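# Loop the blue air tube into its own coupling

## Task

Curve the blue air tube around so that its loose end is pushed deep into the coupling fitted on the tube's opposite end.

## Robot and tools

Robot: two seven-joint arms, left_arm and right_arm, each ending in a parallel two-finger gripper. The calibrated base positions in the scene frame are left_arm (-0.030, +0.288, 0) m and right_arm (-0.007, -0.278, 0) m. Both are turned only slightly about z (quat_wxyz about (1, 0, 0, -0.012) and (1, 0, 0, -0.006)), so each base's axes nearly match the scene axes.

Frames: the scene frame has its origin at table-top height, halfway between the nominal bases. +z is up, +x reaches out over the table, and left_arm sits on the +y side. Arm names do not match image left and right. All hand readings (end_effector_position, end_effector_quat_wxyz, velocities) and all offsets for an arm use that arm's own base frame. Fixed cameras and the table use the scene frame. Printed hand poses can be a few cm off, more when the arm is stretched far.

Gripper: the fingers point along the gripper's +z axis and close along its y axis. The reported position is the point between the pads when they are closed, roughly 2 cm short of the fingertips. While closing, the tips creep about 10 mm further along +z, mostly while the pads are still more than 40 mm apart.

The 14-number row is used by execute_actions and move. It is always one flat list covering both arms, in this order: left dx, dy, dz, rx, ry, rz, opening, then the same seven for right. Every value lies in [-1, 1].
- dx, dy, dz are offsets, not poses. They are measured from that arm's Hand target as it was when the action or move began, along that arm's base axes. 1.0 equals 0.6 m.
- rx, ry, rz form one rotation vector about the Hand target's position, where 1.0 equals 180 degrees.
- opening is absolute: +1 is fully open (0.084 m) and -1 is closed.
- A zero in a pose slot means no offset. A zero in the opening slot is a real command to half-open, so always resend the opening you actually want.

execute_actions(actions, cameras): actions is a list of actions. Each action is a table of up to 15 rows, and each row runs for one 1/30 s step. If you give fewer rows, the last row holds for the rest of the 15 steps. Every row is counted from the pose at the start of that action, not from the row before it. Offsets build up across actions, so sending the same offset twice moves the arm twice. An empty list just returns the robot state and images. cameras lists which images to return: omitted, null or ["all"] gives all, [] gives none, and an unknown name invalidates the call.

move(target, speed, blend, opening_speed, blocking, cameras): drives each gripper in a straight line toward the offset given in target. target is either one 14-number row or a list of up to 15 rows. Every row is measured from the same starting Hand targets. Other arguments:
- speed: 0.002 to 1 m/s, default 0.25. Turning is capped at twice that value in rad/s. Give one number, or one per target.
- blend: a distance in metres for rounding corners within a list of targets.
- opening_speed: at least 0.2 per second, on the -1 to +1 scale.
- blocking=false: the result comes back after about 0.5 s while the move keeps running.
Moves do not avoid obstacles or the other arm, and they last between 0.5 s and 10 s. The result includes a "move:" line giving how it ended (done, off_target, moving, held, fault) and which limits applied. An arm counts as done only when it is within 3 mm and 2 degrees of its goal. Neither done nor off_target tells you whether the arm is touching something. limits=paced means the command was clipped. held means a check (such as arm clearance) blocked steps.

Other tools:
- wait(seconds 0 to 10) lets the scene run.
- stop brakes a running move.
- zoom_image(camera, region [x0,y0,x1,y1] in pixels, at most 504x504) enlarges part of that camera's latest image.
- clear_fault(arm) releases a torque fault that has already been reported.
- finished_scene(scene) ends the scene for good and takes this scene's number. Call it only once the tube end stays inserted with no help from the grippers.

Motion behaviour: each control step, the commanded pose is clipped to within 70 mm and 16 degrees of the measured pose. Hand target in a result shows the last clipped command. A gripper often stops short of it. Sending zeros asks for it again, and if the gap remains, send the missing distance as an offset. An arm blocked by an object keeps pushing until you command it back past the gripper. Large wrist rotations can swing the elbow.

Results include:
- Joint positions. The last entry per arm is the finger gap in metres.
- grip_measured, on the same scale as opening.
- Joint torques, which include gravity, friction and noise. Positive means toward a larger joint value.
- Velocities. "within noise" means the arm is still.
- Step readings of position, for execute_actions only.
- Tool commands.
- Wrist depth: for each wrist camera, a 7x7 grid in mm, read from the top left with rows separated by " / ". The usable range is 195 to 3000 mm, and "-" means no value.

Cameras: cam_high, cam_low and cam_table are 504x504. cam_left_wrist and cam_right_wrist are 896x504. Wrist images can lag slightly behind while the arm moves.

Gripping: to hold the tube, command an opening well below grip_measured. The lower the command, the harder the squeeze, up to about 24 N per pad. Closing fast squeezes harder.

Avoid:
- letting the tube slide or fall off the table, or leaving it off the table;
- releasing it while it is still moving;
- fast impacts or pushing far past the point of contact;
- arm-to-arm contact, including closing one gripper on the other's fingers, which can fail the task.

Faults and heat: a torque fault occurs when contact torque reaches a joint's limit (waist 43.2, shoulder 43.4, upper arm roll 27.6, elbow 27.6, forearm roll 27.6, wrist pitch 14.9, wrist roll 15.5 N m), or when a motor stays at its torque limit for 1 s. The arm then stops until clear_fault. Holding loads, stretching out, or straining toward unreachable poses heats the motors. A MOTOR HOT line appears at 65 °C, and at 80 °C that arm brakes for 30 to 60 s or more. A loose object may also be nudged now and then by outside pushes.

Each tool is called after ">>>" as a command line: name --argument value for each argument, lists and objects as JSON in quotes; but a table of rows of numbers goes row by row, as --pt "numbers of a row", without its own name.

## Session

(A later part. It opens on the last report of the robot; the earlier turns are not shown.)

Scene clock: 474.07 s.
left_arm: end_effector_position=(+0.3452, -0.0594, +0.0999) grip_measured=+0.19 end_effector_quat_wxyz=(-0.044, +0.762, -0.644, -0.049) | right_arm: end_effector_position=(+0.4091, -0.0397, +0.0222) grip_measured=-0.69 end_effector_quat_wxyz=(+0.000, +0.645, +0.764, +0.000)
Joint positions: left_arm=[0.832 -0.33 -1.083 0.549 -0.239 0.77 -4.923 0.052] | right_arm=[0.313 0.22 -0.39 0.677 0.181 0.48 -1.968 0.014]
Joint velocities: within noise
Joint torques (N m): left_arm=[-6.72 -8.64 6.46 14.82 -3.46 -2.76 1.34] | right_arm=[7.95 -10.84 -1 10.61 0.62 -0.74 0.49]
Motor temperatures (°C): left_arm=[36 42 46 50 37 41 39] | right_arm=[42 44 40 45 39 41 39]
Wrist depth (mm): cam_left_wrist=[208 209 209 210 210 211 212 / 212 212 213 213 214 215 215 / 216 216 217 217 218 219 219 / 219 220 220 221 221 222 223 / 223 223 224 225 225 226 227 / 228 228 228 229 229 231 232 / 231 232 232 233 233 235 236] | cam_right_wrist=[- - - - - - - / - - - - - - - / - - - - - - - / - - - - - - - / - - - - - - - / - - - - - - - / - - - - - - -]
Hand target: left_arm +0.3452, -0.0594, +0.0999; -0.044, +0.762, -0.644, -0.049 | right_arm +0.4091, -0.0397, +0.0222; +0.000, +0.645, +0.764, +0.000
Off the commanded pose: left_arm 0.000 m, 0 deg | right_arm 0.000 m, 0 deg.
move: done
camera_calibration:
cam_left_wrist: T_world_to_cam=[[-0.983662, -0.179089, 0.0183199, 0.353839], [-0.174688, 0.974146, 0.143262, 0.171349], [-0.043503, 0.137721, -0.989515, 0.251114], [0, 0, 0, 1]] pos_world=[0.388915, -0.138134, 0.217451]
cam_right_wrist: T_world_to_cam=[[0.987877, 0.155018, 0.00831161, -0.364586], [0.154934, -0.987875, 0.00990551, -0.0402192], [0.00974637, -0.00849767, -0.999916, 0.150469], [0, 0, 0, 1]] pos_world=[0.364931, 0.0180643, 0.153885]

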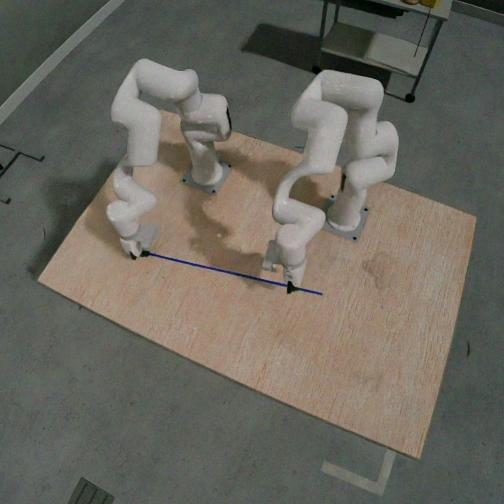

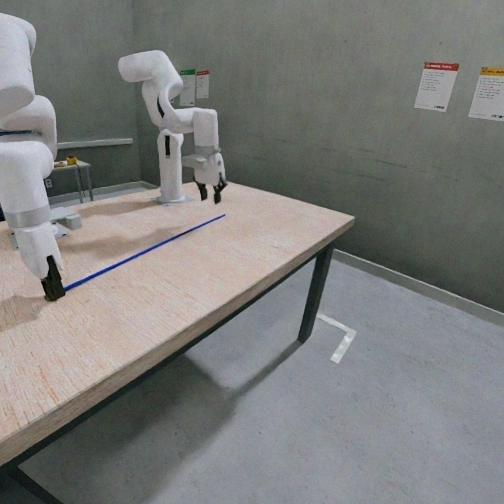

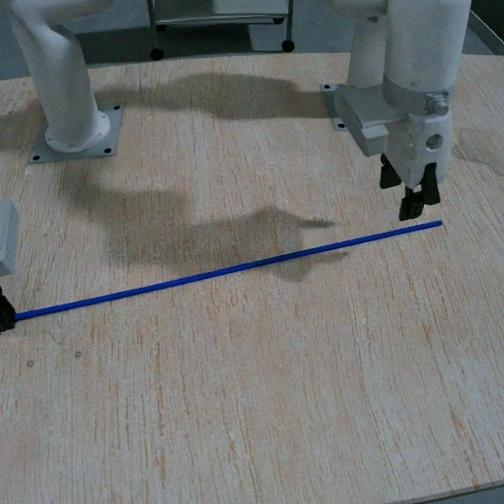

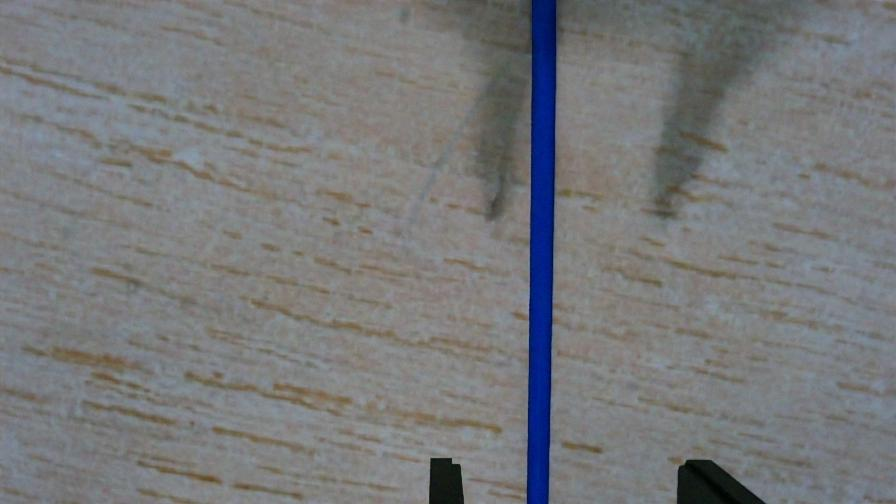

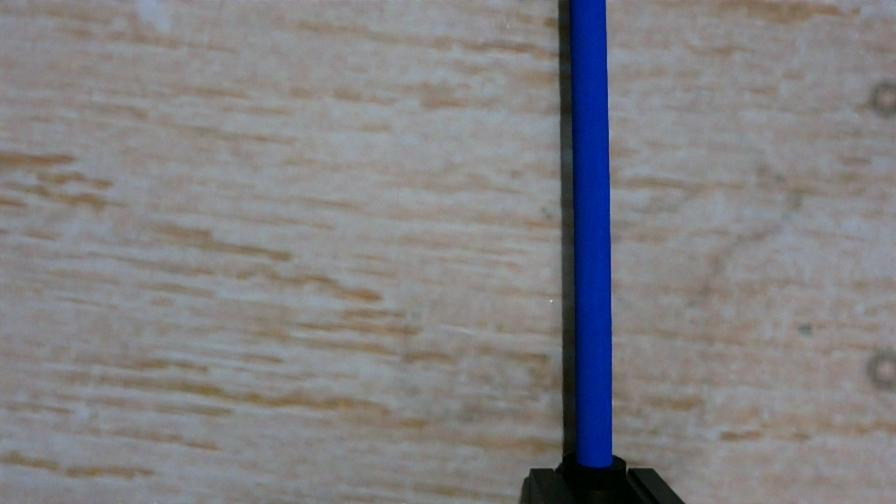

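>>> move --pt "-0.0015 -0.029 0 0.041 0.0076 0 0.0 0 0 0 0 0 0 -1" --pt "-0.0015 -0.029 -0.1283 0.041 0.0076 0 0.0 0 0 0 0 0 0 -1" --pt "-0.0015 -0.029 -0.1283 0.041 0.0076 0 -1 0 0 0 0 0 0 -1" --speed '[0.1,0.07,0.1]' --opening_speed 0.6

>>> zoom_image --camera "cam_table" --region '[360, 120, 500, 260]'

Scene clock: 486.17 s.
left_arm: end_effector_position=(+0.3443, -0.0768, +0.0229) grip_measured=-0.83 end_effector_quat_wxyz=(-0.086, +0.757, -0.640, -0.100) | right_arm: end_effector_position=(+0.4091, -0.0397, +0.0222) grip_measured=-0.69 end_effector_quat_wxyz=(+0.000, +0.645, +0.764, +0.000)
Joint positions: left_arm=[1.599 -0.318 -1.981 0.573 -0.119 0.586 -5.156 0.007] | right_arm=[0.313 0.22 -0.39 0.677 0.181 0.48 -1.968 0.014]
Joint velocities: within noise
Joint torques (N m): left_arm=[6.19 4.69 -1.75 -4.2 -3.97 0.87 1.47] | right_arm=[7.12 -11.33 -1.09 10.65 1.06 -0.84 0.35]
Motor temperatures (°C): left_arm=[36 42 46 47 37 42 39] | right_arm=[42 44 40 45 39 41 39]
Wrist depth (mm): cam_left_wrist=[- - - - - - - / - - - - - - - / - - - - - - - / - - - - - - - / - - - - - - - / - - - - - - - / - - - - - - -] | cam_right_wrist=[- - - - - - - / - - - - - - - / - - - - - - - / - - - - - - - / - - - - - - - / - - - - - - - / - - - - - - -]
Hand target: left_arm +0.3443, -0.0768, +0.0229; -0.086, +0.757, -0.640, -0.100 | right_arm +0.4091, -0.0397, +0.0222; +0.000, +0.645, +0.764, +0.000
Off the commanded pose: left_arm 0.000 m, 0 deg | right_arm 0.000 m, 0 deg.
move: done
camera_calibration:
cam_left_wrist: T_world_to_cam=[[-0.983226, -0.181446, 0.0185487, 0.350814], [-0.169716, 0.9474, 0.271348, 0.192434], [-0.0668082, 0.263649, -0.962302, 0.194316], [0, 0, 0, 1]] pos_world=[0.39057, -0.169889, 0.128267]
cam_right_wrist: T_world_to_cam=[[0.987877, 0.155018, 0.00831161, -0.364586], [0.154934, -0.987875, 0.00990551, -0.0402192], [0.00974637, -0.00849767, -0.999916, 0.150469], [0, 0, 0, 1]] pos_world=[0.364931, 0.0180643, 0.153885]

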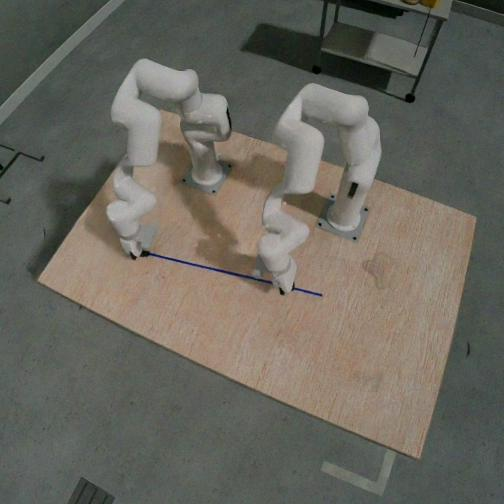

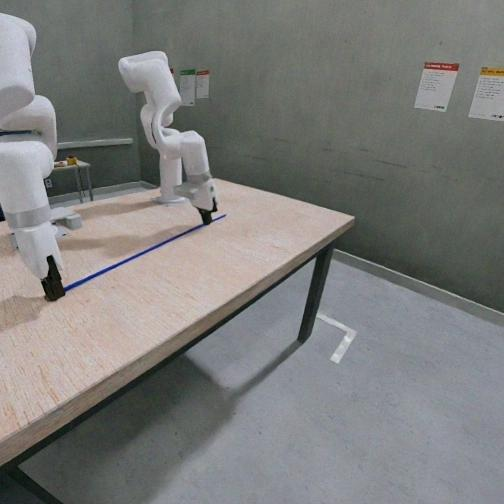

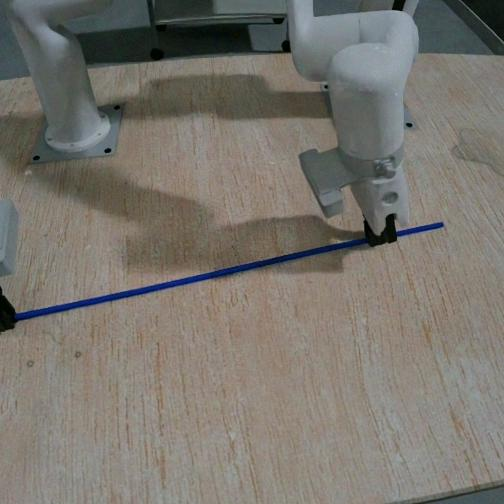

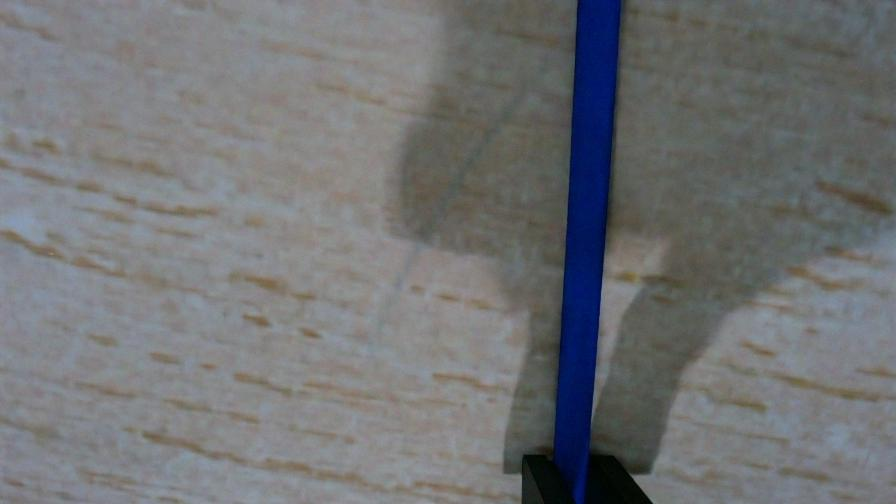

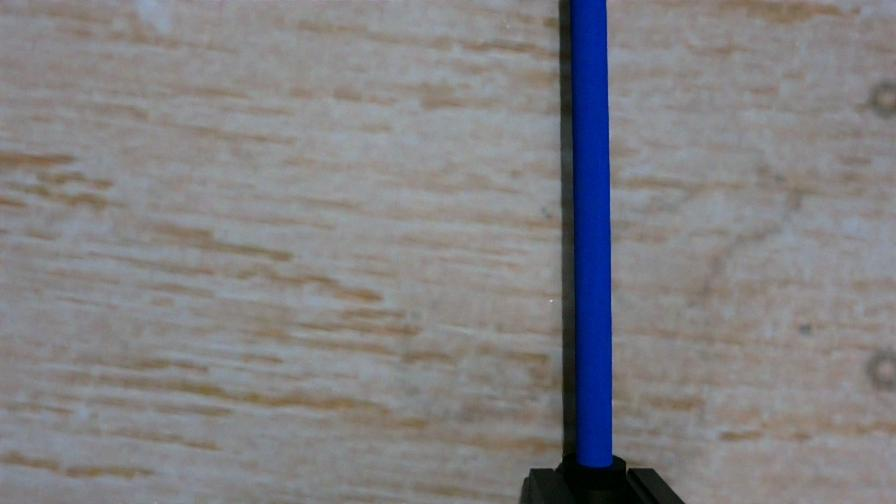

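Scaled by 3.600 from the camera's 504x504 image, which has a finer 720x720 frame.

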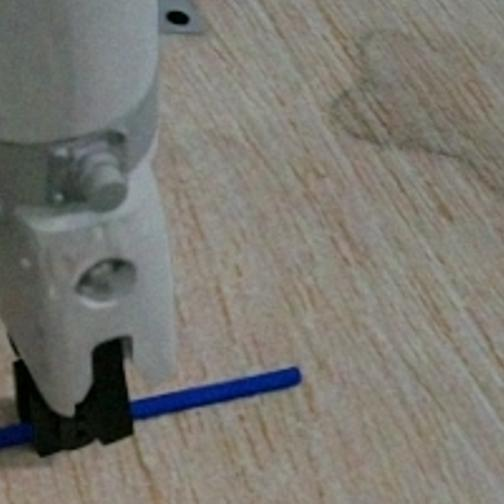

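>>> move --pt "0 0 0.0035 0 0 0 -1 0 0 0.003 0 0 0 -1" --pt "0.0202 0.0058 0.0035 0 0 -0.1046 -1 0.0037 0.0145 0.003 0 0 0.095 -1" --pt "0.0422 0.0002 0.0035 0 0 -0.2091 -1 0.0058 0.0407 0.003 0 0 0.19 -1" --pt "0.0648 -0.0157 0.0035 0 0 -0.3137 -1 0.0073 0.0772 0.003 0 0 0.285 -1" --pt "0.0878 -0.04 0.0035 0 0 -0.4182 -1 0.0088 0.1222 0.003 0 0 0.38 -1" --pt "0.1103 -0.0705 0.0035 0 0 -0.5228 -1 0.011 0.1728 0.003 0 0 0.475 -1" --speed 0.15 --blend 0.008 --cameras '["cam_low"]'

>>> move --pt "0.021 -0.033 0 0 0 -0.1046 -1 0.0033 0.0535 0 0 0 0.095 -1" --pt "0.0409 -0.0657 0 0 0 -0.2091 -1 0.008 0.1067 0 0 0 0.19 -1" --pt "0.0589 -0.0945 0 0 0 -0.3137 -1 0.0143 0.156 0 0 0 0.285 -1" --pt "0.0754 -0.1168 0 0 0 -0.4182 -1 0.0223 0.1989 0 0 0 0.38 -1" --pt "0.0904 -0.1297 0 0 0 -0.5228 -1 0.0315 0.232 0 0 0 0.475 -1" --speed 0.15 --blend 0.008

>>> zoom_image --camera "cam_table" --region '[130, 260, 340, 370]'

>>> zoom_image --camera "cam_low" --region '[110, 200, 240, 290]'

Scene clock: 512.47 s.
left_arm: end_effector_position=(+0.4105, -0.1191, +0.0251) grip_measured=-0.84 end_effector_quat_wxyz=(+0.131, -0.047, +0.990, +0.005) | right_arm: end_effector_position=(+0.4157, +0.0640, +0.0240) grip_measured=-0.69 end_effector_quat_wxyz=(+0.000, -0.045, +0.999, +0.000)
Joint positions: left_arm=[2.269 -0.209 -2.598 0.526 0.039 0.107 -3.627 0.007] | right_arm=[0.267 0.222 -0.109 0.71 0.051 0.489 -3.115 0.014]
Joint velocities: within noise
Joint torques (N m): left_arm=[8.14 25.37 -0.63 18.86 -3.62 -0.36 1.49] | right_arm=[-10.22 -10.33 0.48 13.42 2.33 -0.55 -0.81]
Motor temperatures (°C): left_arm=[36 42 44 44 37 42 39] | right_arm=[41 44 40 46 39 41 39]
Wrist depth (mm): cam_left_wrist=[- - - - - - - / - - - - - - - / - - - - - - - / - - - - - - - / - - - - - - - / - - - - - - - / - - - - - - -] | cam_right_wrist=[- - - - - - - / - - - - - - - / - - - - - - - / - - - - - - - / - - - - - - - / - - - - - - - / - - - - - - -]
Hand target: left_arm +0.4105, -0.1191, +0.0250; +0.131, -0.047, +0.990, +0.005 | right_arm +0.4157, +0.0640, +0.0240; +0.000, -0.045, +0.999, +0.000
Off the commanded pose: left_arm 0.000 m, 0 deg | right_arm 0.000 m, 0 deg.
move: done; blend cut to 0.001 m at target 1
Images, in order (width x height): cam_low 504x504.

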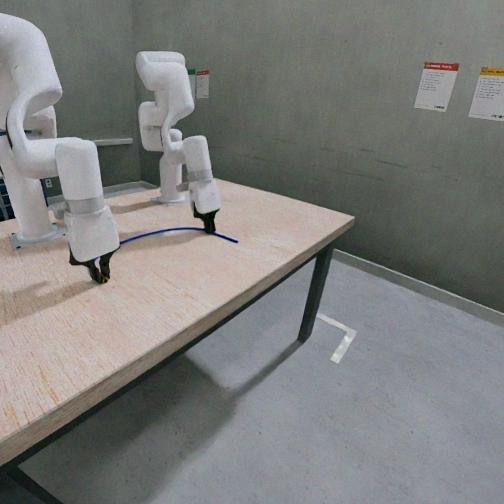

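Scene clock: 518.47 s.
left_arm: end_effector_position=(+0.4647, -0.1969, +0.0250) grip_measured=-0.83 end_effector_quat_wxyz=(+0.093, +0.693, +0.709, -0.092) | right_arm: end_effector_position=(+0.4346, +0.2032, +0.0240) grip_measured=-0.69 end_effector_quat_wxyz=(+0.000, +0.711, -0.703, +0.000)
Joint positions: left_arm=[3.22 -0.431 -3.556 0.947 -0.18 0.473 -1.732 0.007] | right_arm=[0.243 0.372 0.192 0.937 -0.128 0.574 -4.194 0.014]
Joint velocities: within noise
Joint torques (N m): left_arm=[7.54 22.3 -4.7 19.59 4.05 0.17 1.81] | right_arm=[-10.65 -13.38 2.28 14.09 -1.75 -0.35 -0.88]
Motor temperatures (°C): left_arm=[36 42 44 45 37 42 39] | right_arm=[41 44 40 47 39 41 39]
Wrist depth (mm): cam_left_wrist=[- - - - - - - / - - - - - - - / - - - - - - - / - - - - - - - / - - - - - - - / - - - - - - - / - - - - - - -] | cam_right_wrist=[- - - - - - - / - - - - - - - / - - - - - - - / - - - - - - - / - - - - - - - / - - - - - - - / - - - - - - -]
Hand target: left_arm +0.4647, -0.1969, +0.0250; +0.093, +0.693, +0.709, -0.092 | right_arm +0.4346, +0.2032, +0.0240; +0.000, +0.711, -0.703, +0.000
Off the commanded pose: left_arm 0.000 m, 0 deg | right_arm 0.000 m, 0 deg.
move: done
camera_calibration:
cam_left_wrist: T_world_to_cam=[[0.999054, 0.0393236, 0.0185664, -0.430295], [0.0328214, -0.961942, 0.271277, -0.144007], [0.0285273, -0.270411, -0.962322, 0.0865738], [0, 0, 0, 1]] pos_world=[0.432145, -0.098195, 0.130367]
cam_right_wrist: T_world_to_cam=[[-0.999964, 0.00145732, 0.00831537, 0.467772], [0.00153888, 0.999951, 0.00981136, -0.141509], [-0.00830066, 0.0098238, -0.999917, 0.158199], [0, 0, 0, 1]] pos_world=[0.469286, 0.139266, 0.155684]

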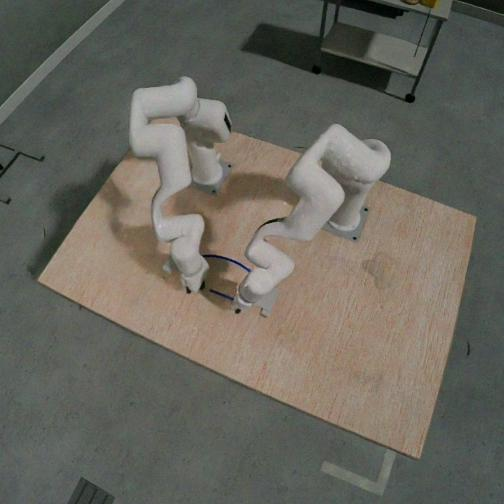

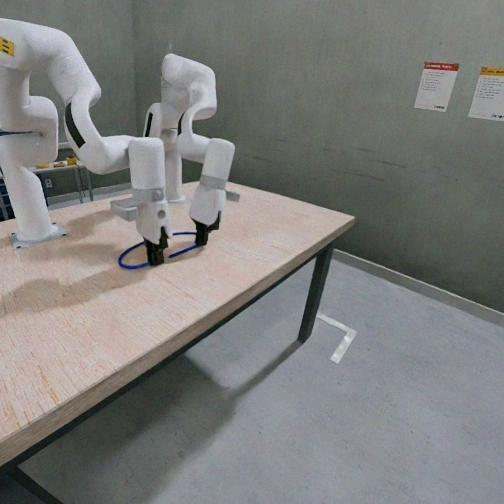

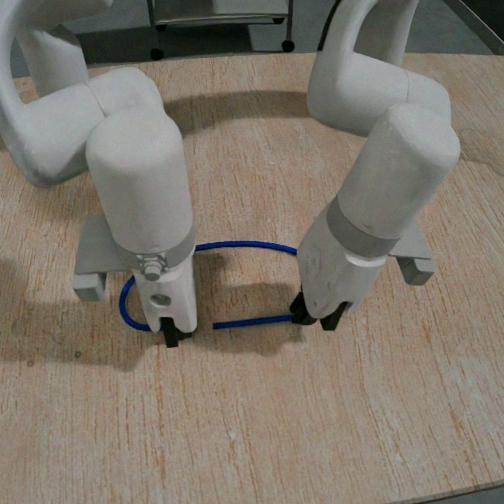

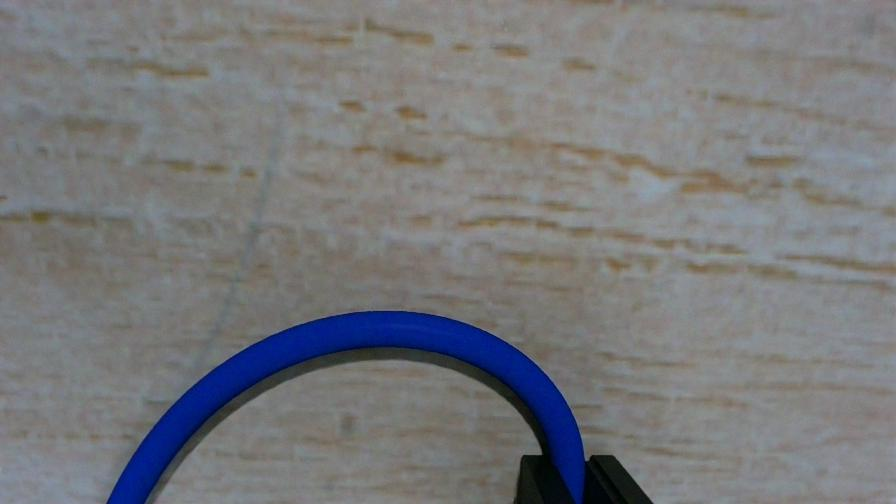

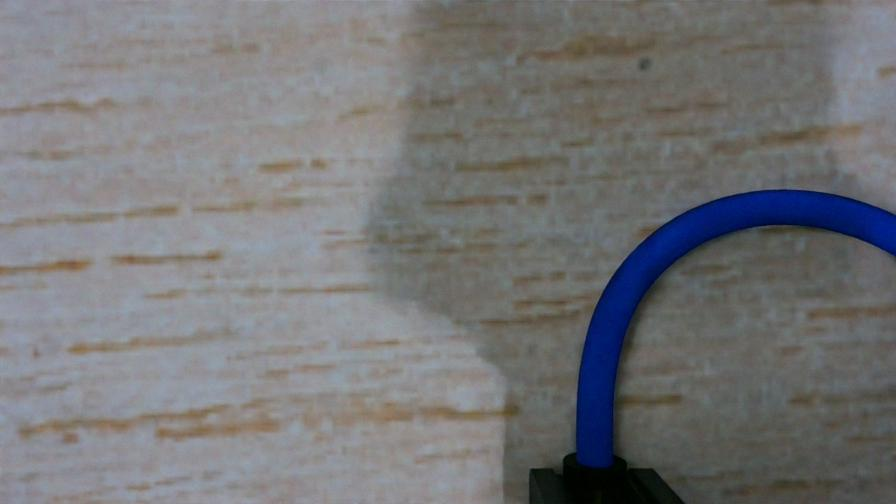

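Scaled by 2.400 from the camera's 504x504 image, which has a finer 720x720 frame.

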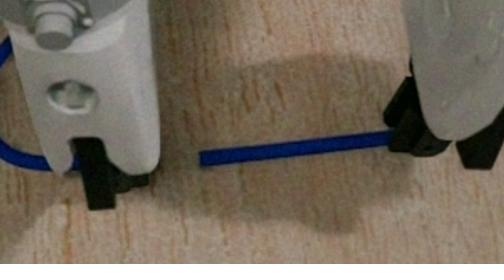

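Scaled by 3.877 from the camera's 504x504 image, which has a finer 720x720 frame.

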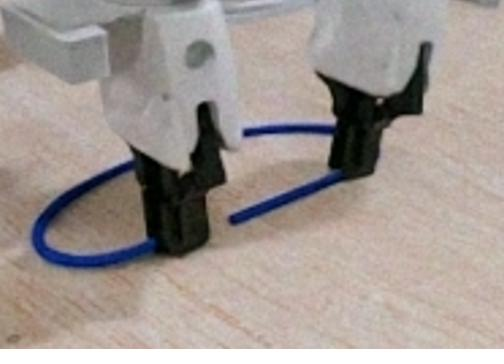

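>>> move --pt "0.0346 -0.0037 0 0 0 -0.0833 -1 -0.0345 0.0041 0 0 0 -0.0833 -1" --pt "0.0671 -0.0162 0 0 0 -0.1667 -1 -0.0669 0.017 0 0 0 -0.1667 -1" --speed 0.1 --blend 0.003

>>> zoom_image --camera "cam_table" --region '[160, 285, 300, 365]'

>>> zoom_image --camera "cam_low" --region '[130, 225, 230, 285]'

>>> zoom_image --camera "cam_high" --region '[180, 265, 250, 315]'

Scene clock: 524.43 s.
left_arm: end_effector_position=(+0.5050, -0.2066, +0.0250) grip_measured=-0.83 end_effector_quat_wxyz=(+0.066, +0.853, +0.506, -0.113) | right_arm: end_effector_position=(+0.3945, +0.2134, +0.0240) grip_measured=-0.69 end_effector_quat_wxyz=(+0.000, -0.505, +0.863, +0.000)
Joint positions: left_arm=[3.244 -0.617 -3.591 1.266 -0.004 0.757 -1.347 0.007] | right_arm=[0.366 0.291 0.125 0.814 -0.071 0.526 -3.652 0.014]
Joint velocities: within noise
Joint torques (N m): left_arm=[-6.1 23.55 -5.39 19.52 4.24 0.18 1.62] | right_arm=[8.91 -23.33 -2.03 7.09 -2.23 -1.89 0.59]
Motor temperatures (°C): left_arm=[36 42 44 46 37 42 39] | right_arm=[41 45 40 47 39 41 39]
Wrist depth (mm): cam_left_wrist=[- - - - - - - / - - - - - - - / - - - - - - - / - - - - - - - / - - - - - - - / - - - - - - - / - - - - - - -] | cam_right_wrist=[- - - - - - - / - - - - - - - / - - - - - - - / - - - - - - - / - - - - - - - / - - - - - - - / - - - - - - -]
Hand target: left_arm +0.5050, -0.2067, +0.0250; +0.066, +0.853, +0.506, -0.113 | right_arm +0.3945, +0.2134, +0.0240; +0.000, -0.505, +0.863, +0.000
Off the commanded pose: left_arm 0.000 m, 0 deg | right_arm 0.000 m, 0 deg.
move: done
camera_calibration:
cam_left_wrist: T_world_to_cam=[[0.88477, -0.465661, 0.0184792, -0.51678], [-0.452704, -0.849386, 0.271297, 0.113831], [-0.110637, -0.248401, -0.962318, 0.157639], [0, 0, 0, 1]] pos_world=[0.526204, -0.1048, 0.130367]
cam_right_wrist: T_world_to_cam=[[-0.865222, 0.501319, 0.00837529, 0.267768], [0.501384, 0.865168, 0.00991362, -0.320046], [-0.00227615, 0.0127767, -0.999916, 0.154767], [0, 0, 0, 1]] pos_world=[0.392497, 0.140679, 0.155685]

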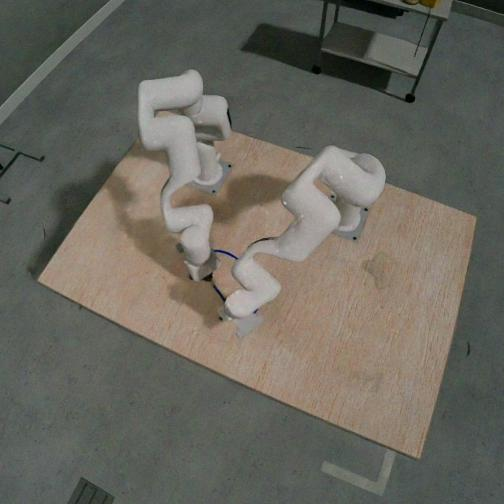

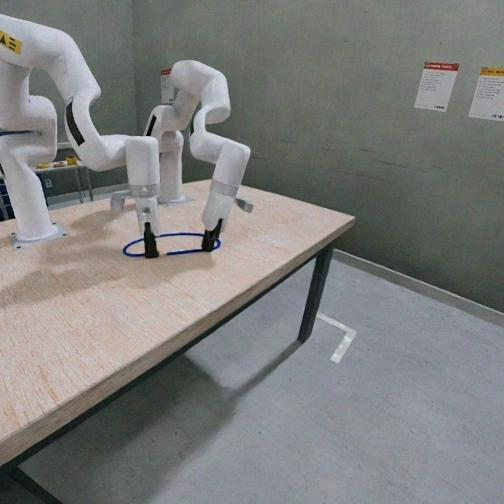

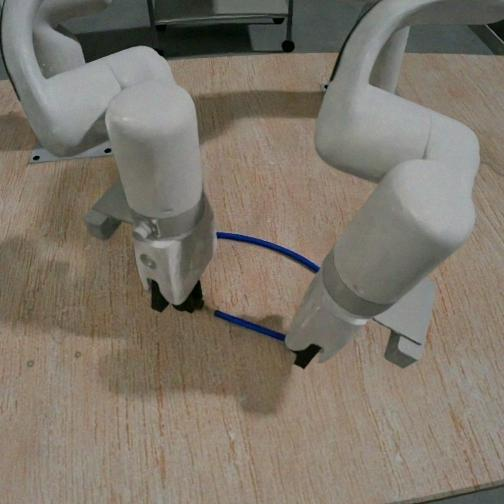

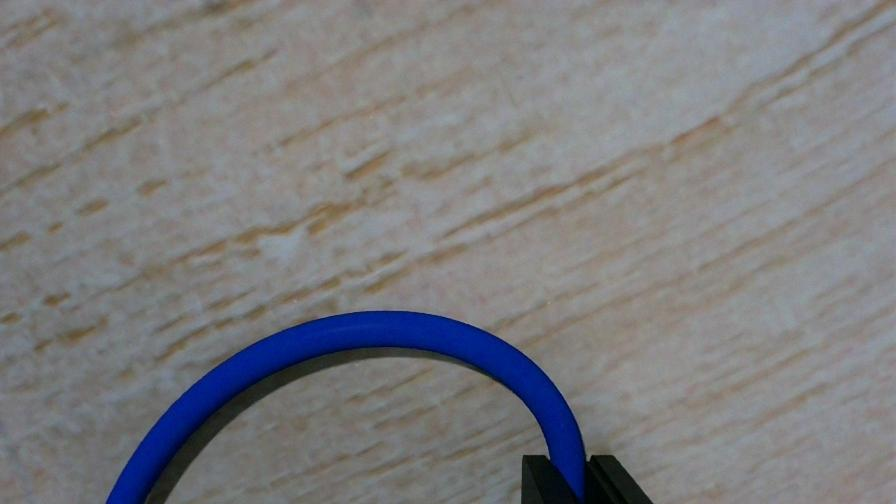

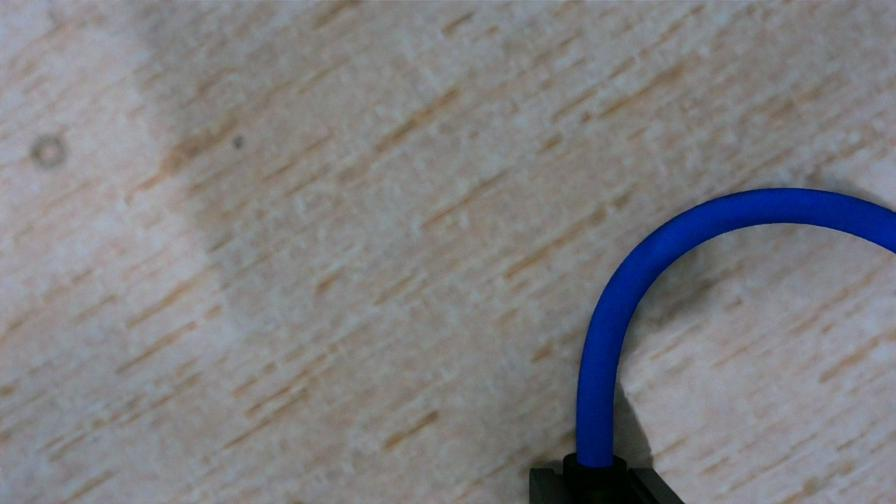

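Scaled by 3.600 from the camera's 504x504 image, which has a finer 720x720 frame.

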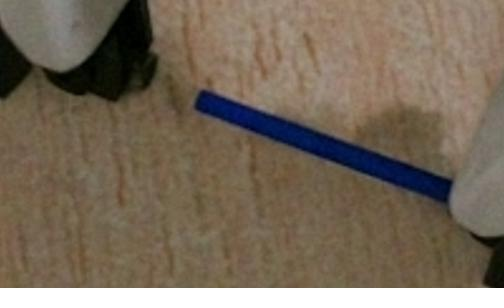

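Scaled by 5.040 from the camera's 504x504 image, which has a finer 720x720 frame.

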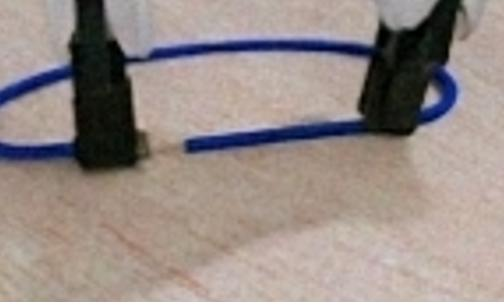

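Scaled by 7.200 from the camera's 504x504 image, which has a finer 720x720 frame.

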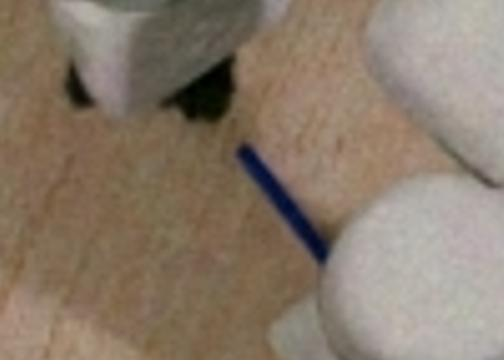

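>>> zoom_image --camera "cam_table" --region '[185, 290, 245, 325]'

>>> zoom_image --camera "cam_low" --region '[148, 240, 188, 265]'

Scaled by 8.400 from the camera's 504x504 image, which has a finer 720x720 frame.

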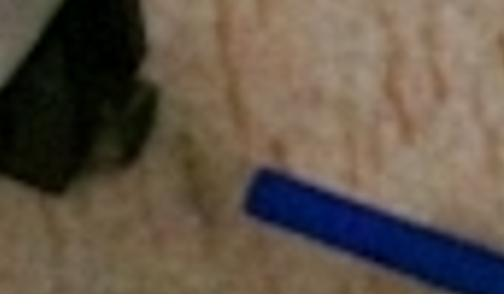

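Scaled by 12.600 from the camera's 504x504 image, which has a finer 720x720 frame.

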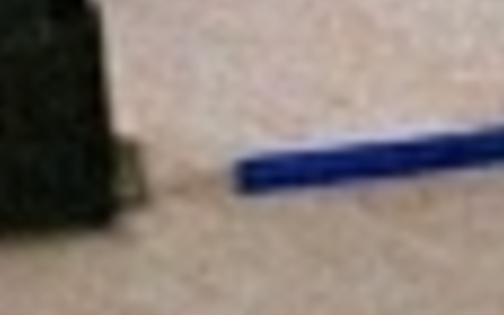

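>>> move --pt "-0.0033 0.0018 0.0045 0 0 0 -1 0 0 0 0 0 0 -1" --pt "-0.0113 -0.0128 0.0045 0 0 0 -1 0 0 0 0 0 0 -1" --speed 0.03

>>> zoom_image --camera "cam_table" --region '[185, 290, 245, 325]'

>>> zoom_image --camera "cam_low" --region '[148, 240, 188, 265]'

Scene clock: 540.40 s.
left_arm: end_effector_position=(+0.4982, -0.2143, +0.0277) grip_measured=-0.83 end_effector_quat_wxyz=(+0.066, +0.853, +0.506, -0.113) | right_arm: end_effector_position=(+0.3945, +0.2134, +0.0240) grip_measured=-0.69 end_effector_quat_wxyz=(+0.000, -0.505, +0.863, +0.000)
Joint positions: left_arm=[3.236 -0.602 -3.598 1.246 -0.009 0.749 -1.362 0.007] | right_arm=[0.366 0.291 0.125 0.814 -0.071 0.526 -3.652 0.014]
Joint velocities: within noise
Joint torques (N m): left_arm=[-6.06 39.78 -6.29 14.95 -2.95 -2.79 -0.83] | right_arm=[8.69 -23.03 -2.01 7.86 -2.04 -1.56 0.59]
Motor temperatures (°C): left_arm=[36 42 45 47 37 41 39] | right_arm=[41 46 40 44 39 42 39]
Wrist depth (mm): cam_left_wrist=[- - - - - - - / - - - - - - - / - - - - - - - / - - - - - - - / - - - - - - - / - - - - - - - / - - - - - - -] | cam_right_wrist=[- - - - - - - / - - - - - - - / - - - - - - - / - - - - - - - / - - - - - - - / - - - - - - - / - - - - - - -]
Hand target: left_arm +0.4982, -0.2143, +0.0277; +0.066, +0.853, +0.506, -0.113 | right_arm +0.3945, +0.2134, +0.0240; +0.000, -0.505, +0.863, +0.000
Off the commanded pose: left_arm 0.000 m, 0 deg | right_arm 0.000 m, 0 deg.
move: done
camera_calibration:
cam_left_wrist: T_world_to_cam=[[0.88477, -0.465661, 0.0184792, -0.514353], [-0.452704, -0.849386, 0.271297, 0.103565], [-0.110637, -0.248401, -0.962318, 0.157597], [0, 0, 0, 1]] pos_world=[0.519404, -0.1124, 0.133067]
cam_right_wrist: T_world_to_cam=[[-0.865247, 0.501276, 0.00837491, 0.267784], [0.501341, 0.865193, 0.00991362, -0.320033], [-0.00227645, 0.0127764, -0.999916, 0.154768], [0, 0, 0, 1]] pos_world=[0.392497, 0.140679, 0.155685]

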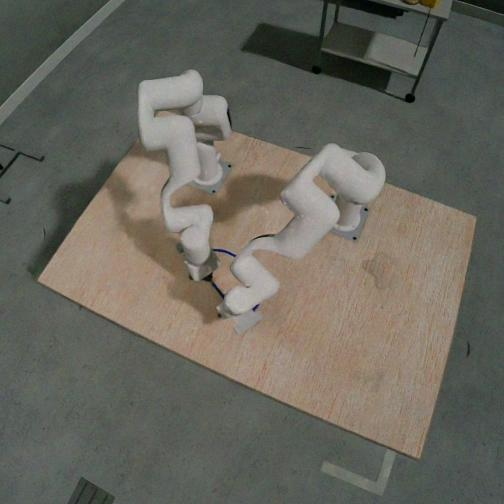

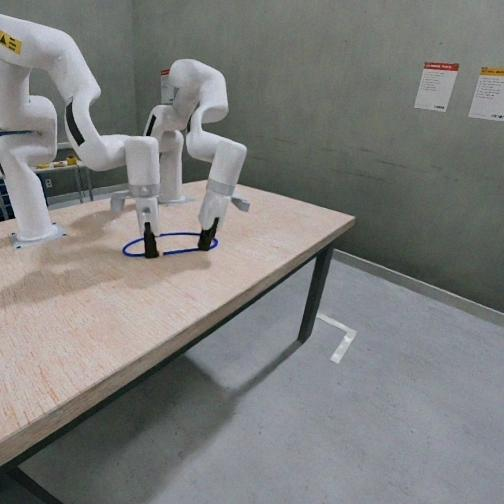

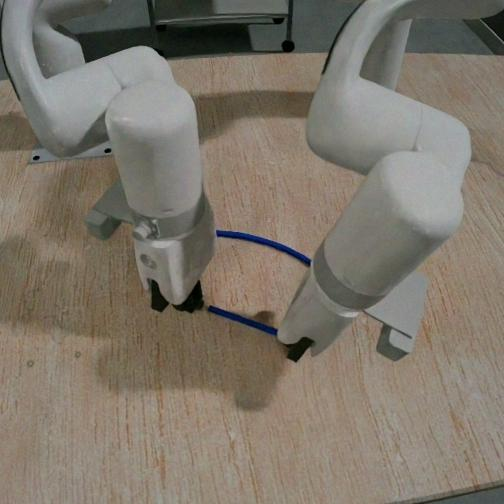

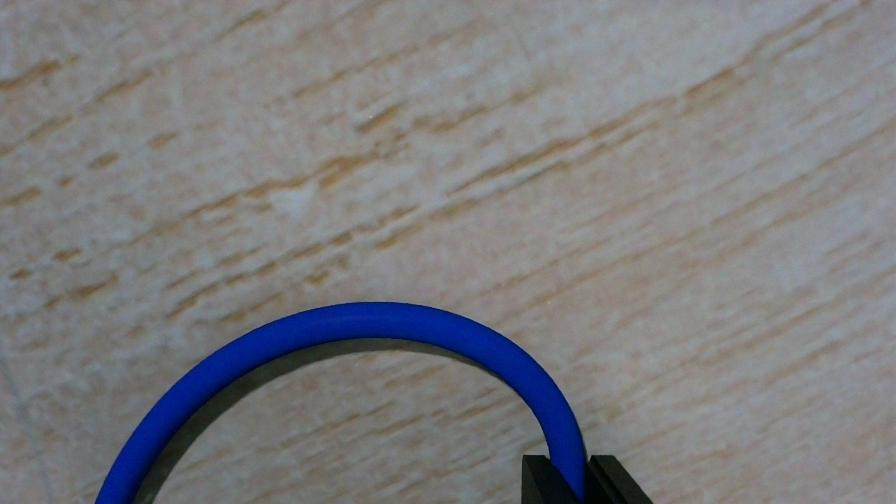

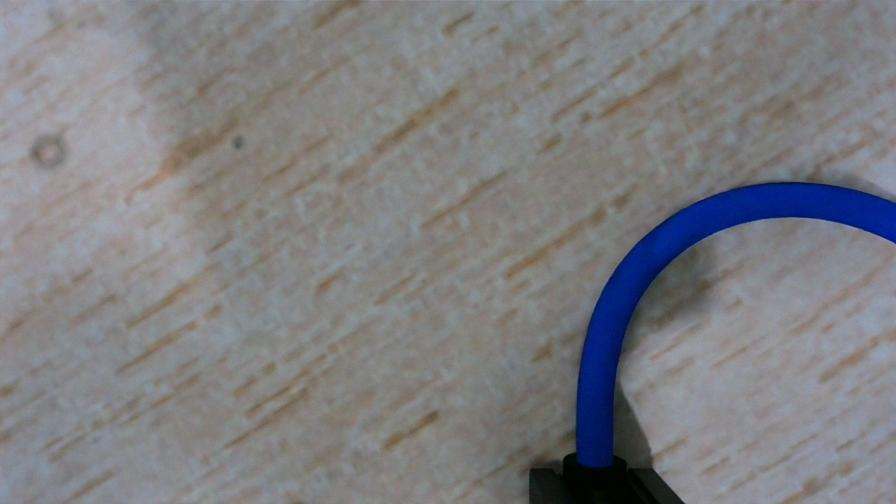

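Scaled by 8.400 from the camera's 504x504 image, which has a finer 720x720 frame.

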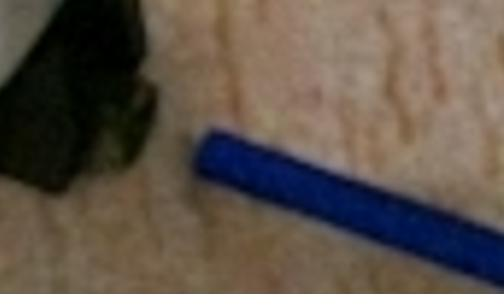

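Scaled by 12.600 from the camera's 504x504 image, which has a finer 720x720 frame.

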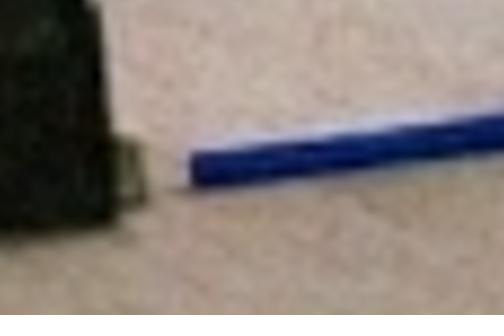

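>>> move --target '[-0.0067,-0.0078,0.0003,0,0,0,-1,0,0,0,0,0,0,-1]' --speed 0.02 --cameras '["cam_table","cam_low","cam_high"]'

>>> zoom_image --camera "cam_table" --region '[185, 290, 245, 325]'

>>> zoom_image --camera "cam_low" --region '[148, 240, 188, 265]'

Scene clock: 545.53 s.
left_arm: end_effector_position=(+0.4942, -0.2190, +0.0279) grip_measured=-0.83 end_effector_quat_wxyz=(+0.066, +0.853, +0.506, -0.113) | right_arm: end_effector_position=(+0.3945, +0.2134, +0.0240) grip_measured=-0.69 end_effector_quat_wxyz=(+0.000, -0.505, +0.863, +0.000)
Joint positions: left_arm=[3.229 -0.595 -3.601 1.234 -0.01 0.742 -1.37 0.007] | right_arm=[0.366 0.291 0.125 0.814 -0.071 0.526 -3.652 0.014]
Joint velocities: within noise
Joint torques (N m): left_arm=[-5.63 39.48 -6.42 14.85 -2.81 -2.86 -0.94] | right_arm=[7.84 -22.86 -1.95 8.09 -1.9 -1.37 0.55]
Motor temperatures (°C): left_arm=[36 43 45 47 37 42 39] | right_arm=[41 46 40 44 39 42 39]
Wrist depth (mm): cam_left_wrist=[- - - - - - - / - - - - - - - / - - - - - - - / - - - - - - - / - - - - - - - / - - - - - - - / - - - - - - -] | cam_right_wrist=[- - - - - - - / - - - - - - - / - - - - - - - / - - - - - - - / - - - - - - - / - - - - - - - / - - - - - - -]
Hand target: left_arm +0.4942, -0.2190, +0.0279; +0.066, +0.853, +0.506, -0.113 | right_arm +0.3945, +0.2134, +0.0240; +0.000, -0.505, +0.863, +0.000
Off the commanded pose: left_arm 0.000 m, 0 deg | right_arm 0.000 m, 0 deg.
move: done
Images, in order (width x height): cam_high 504x504, cam_low 504x504, cam_table 504x504.

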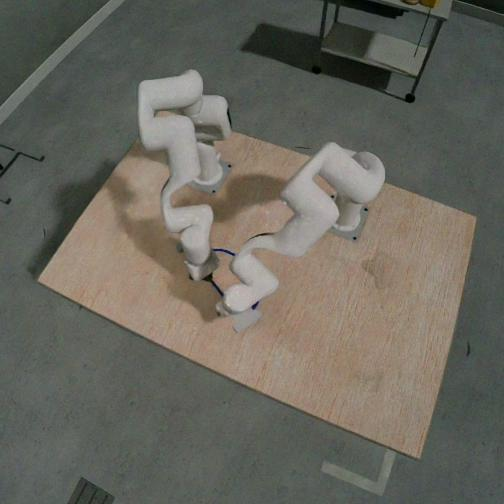

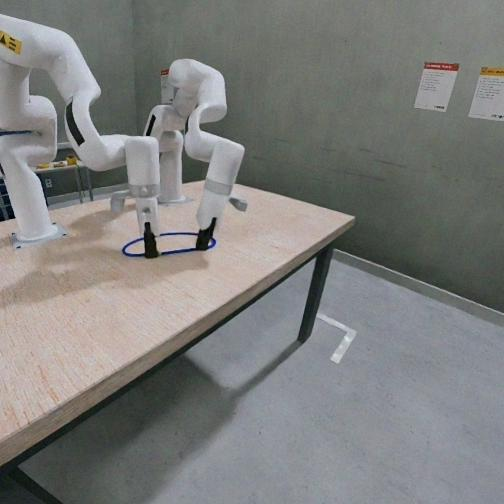

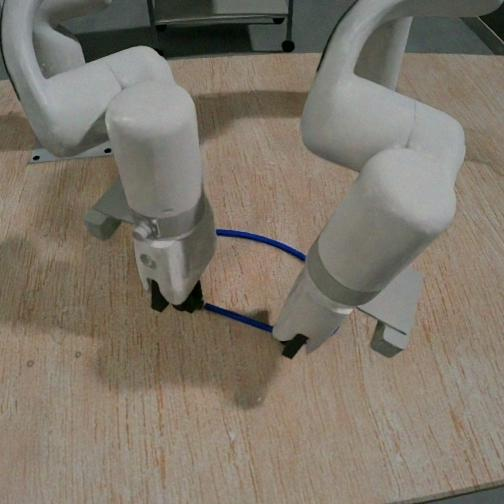

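Scaled by 8.400 from the camera's 504x504 image, which has a finer 720x720 frame.

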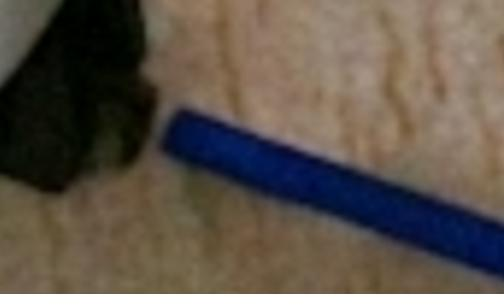

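Scaled by 12.600 from the camera's 504x504 image, which has a finer 720x720 frame.

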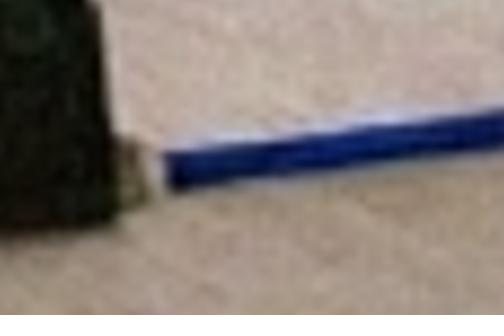

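>>> move --target '[-0.008,-0.0146,0,0,0,0,-1,0,0,0,0,0,0,-1]' --speed 0.015 --cameras '["cam_table","cam_low","cam_high"]'

>>> zoom_image --camera "cam_table" --region '[185, 290, 285, 350]'

>>> zoom_image --camera "cam_low" --region '[148, 235, 218, 265]'

Scene clock: 549.30 s.
left_arm: end_effector_position=(+0.4894, -0.2277, +0.0279) grip_measured=-0.82 end_effector_quat_wxyz=(+0.066, +0.853, +0.506, -0.113) | right_arm: end_effector_position=(+0.3944, +0.2133, +0.0239) grip_measured=-0.69 end_effector_quat_wxyz=(+0.000, -0.505, +0.863, +0.000)
Joint positions: left_arm=[3.216 -0.591 -3.605 1.225 -0.011 0.733 -1.387 0.008] | right_arm=[0.367 0.291 0.125 0.814 -0.071 0.526 -3.652 0.014]
Joint velocities: within noise
Joint torques (N m): left_arm=[-15.27 35.65 -13.9 10.5 -4.72 -1.8 -0.87] | right_arm=[12.84 -22.64 6.6 19.06 -0.33 -5.08 0.37]
Motor temperatures (°C): left_arm=[36 43 45 46 37 42 39] | right_arm=[41 46 40 44 39 42 39]
Wrist depth (mm): cam_left_wrist=[- - - - - - - / - - - - - - - / - - - - - - - / - - - - - - - / - - - - - - - / - - - - - - - / - - - - - - -] | cam_right_wrist=[- - - - - - - / - - - - - - - / - - - - - - - / - - - - - - - / - - - - - - - / - - - - - - - / - - - - - - -]
Hand target: left_arm +0.4894, -0.2278, +0.0279; +0.066, +0.853, +0.506, -0.113 | right_arm +0.3945, +0.2134, +0.0240; +0.000, -0.505, +0.863, +0.000
Off the commanded pose: left_arm 0.000 m, 0 deg | right_arm 0.000 m, 0 deg.
move: done
Images, in order (width x height): cam_high 504x504, cam_low 504x504, cam_table 504x504.

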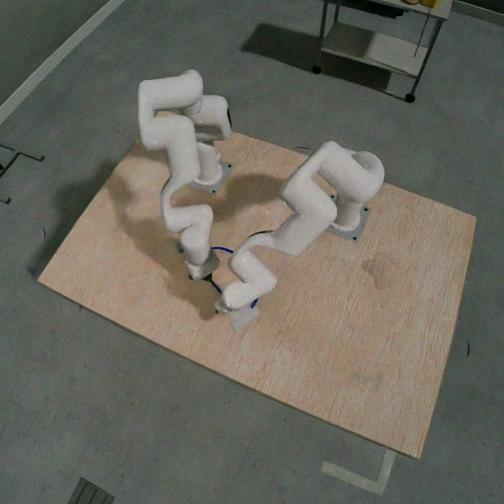

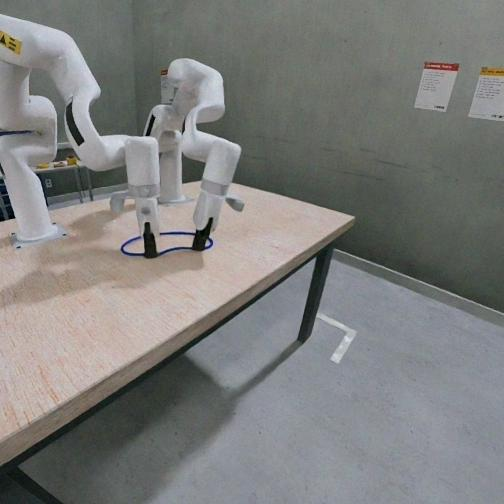

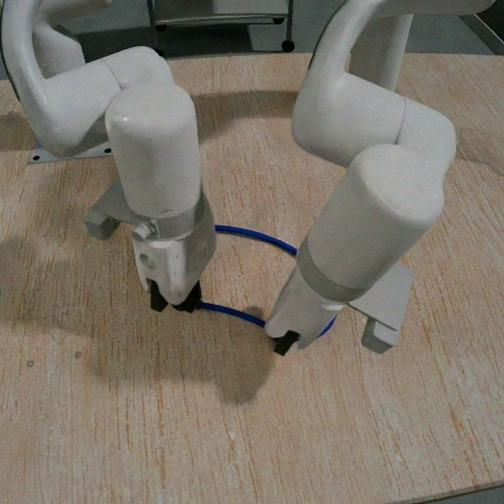

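Scaled by 5.040 from the camera's 504x504 image, which has a finer 720x720 frame.

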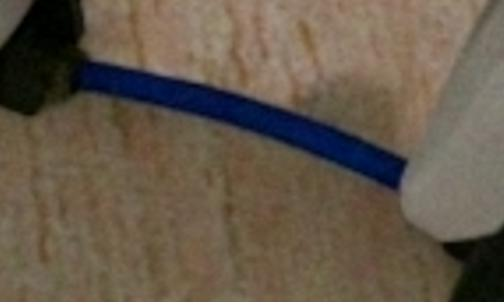

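Scaled by 7.200 from the camera's 504x504 image, which has a finer 720x720 frame.

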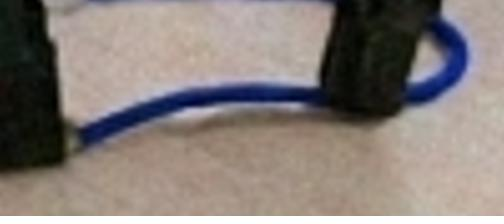

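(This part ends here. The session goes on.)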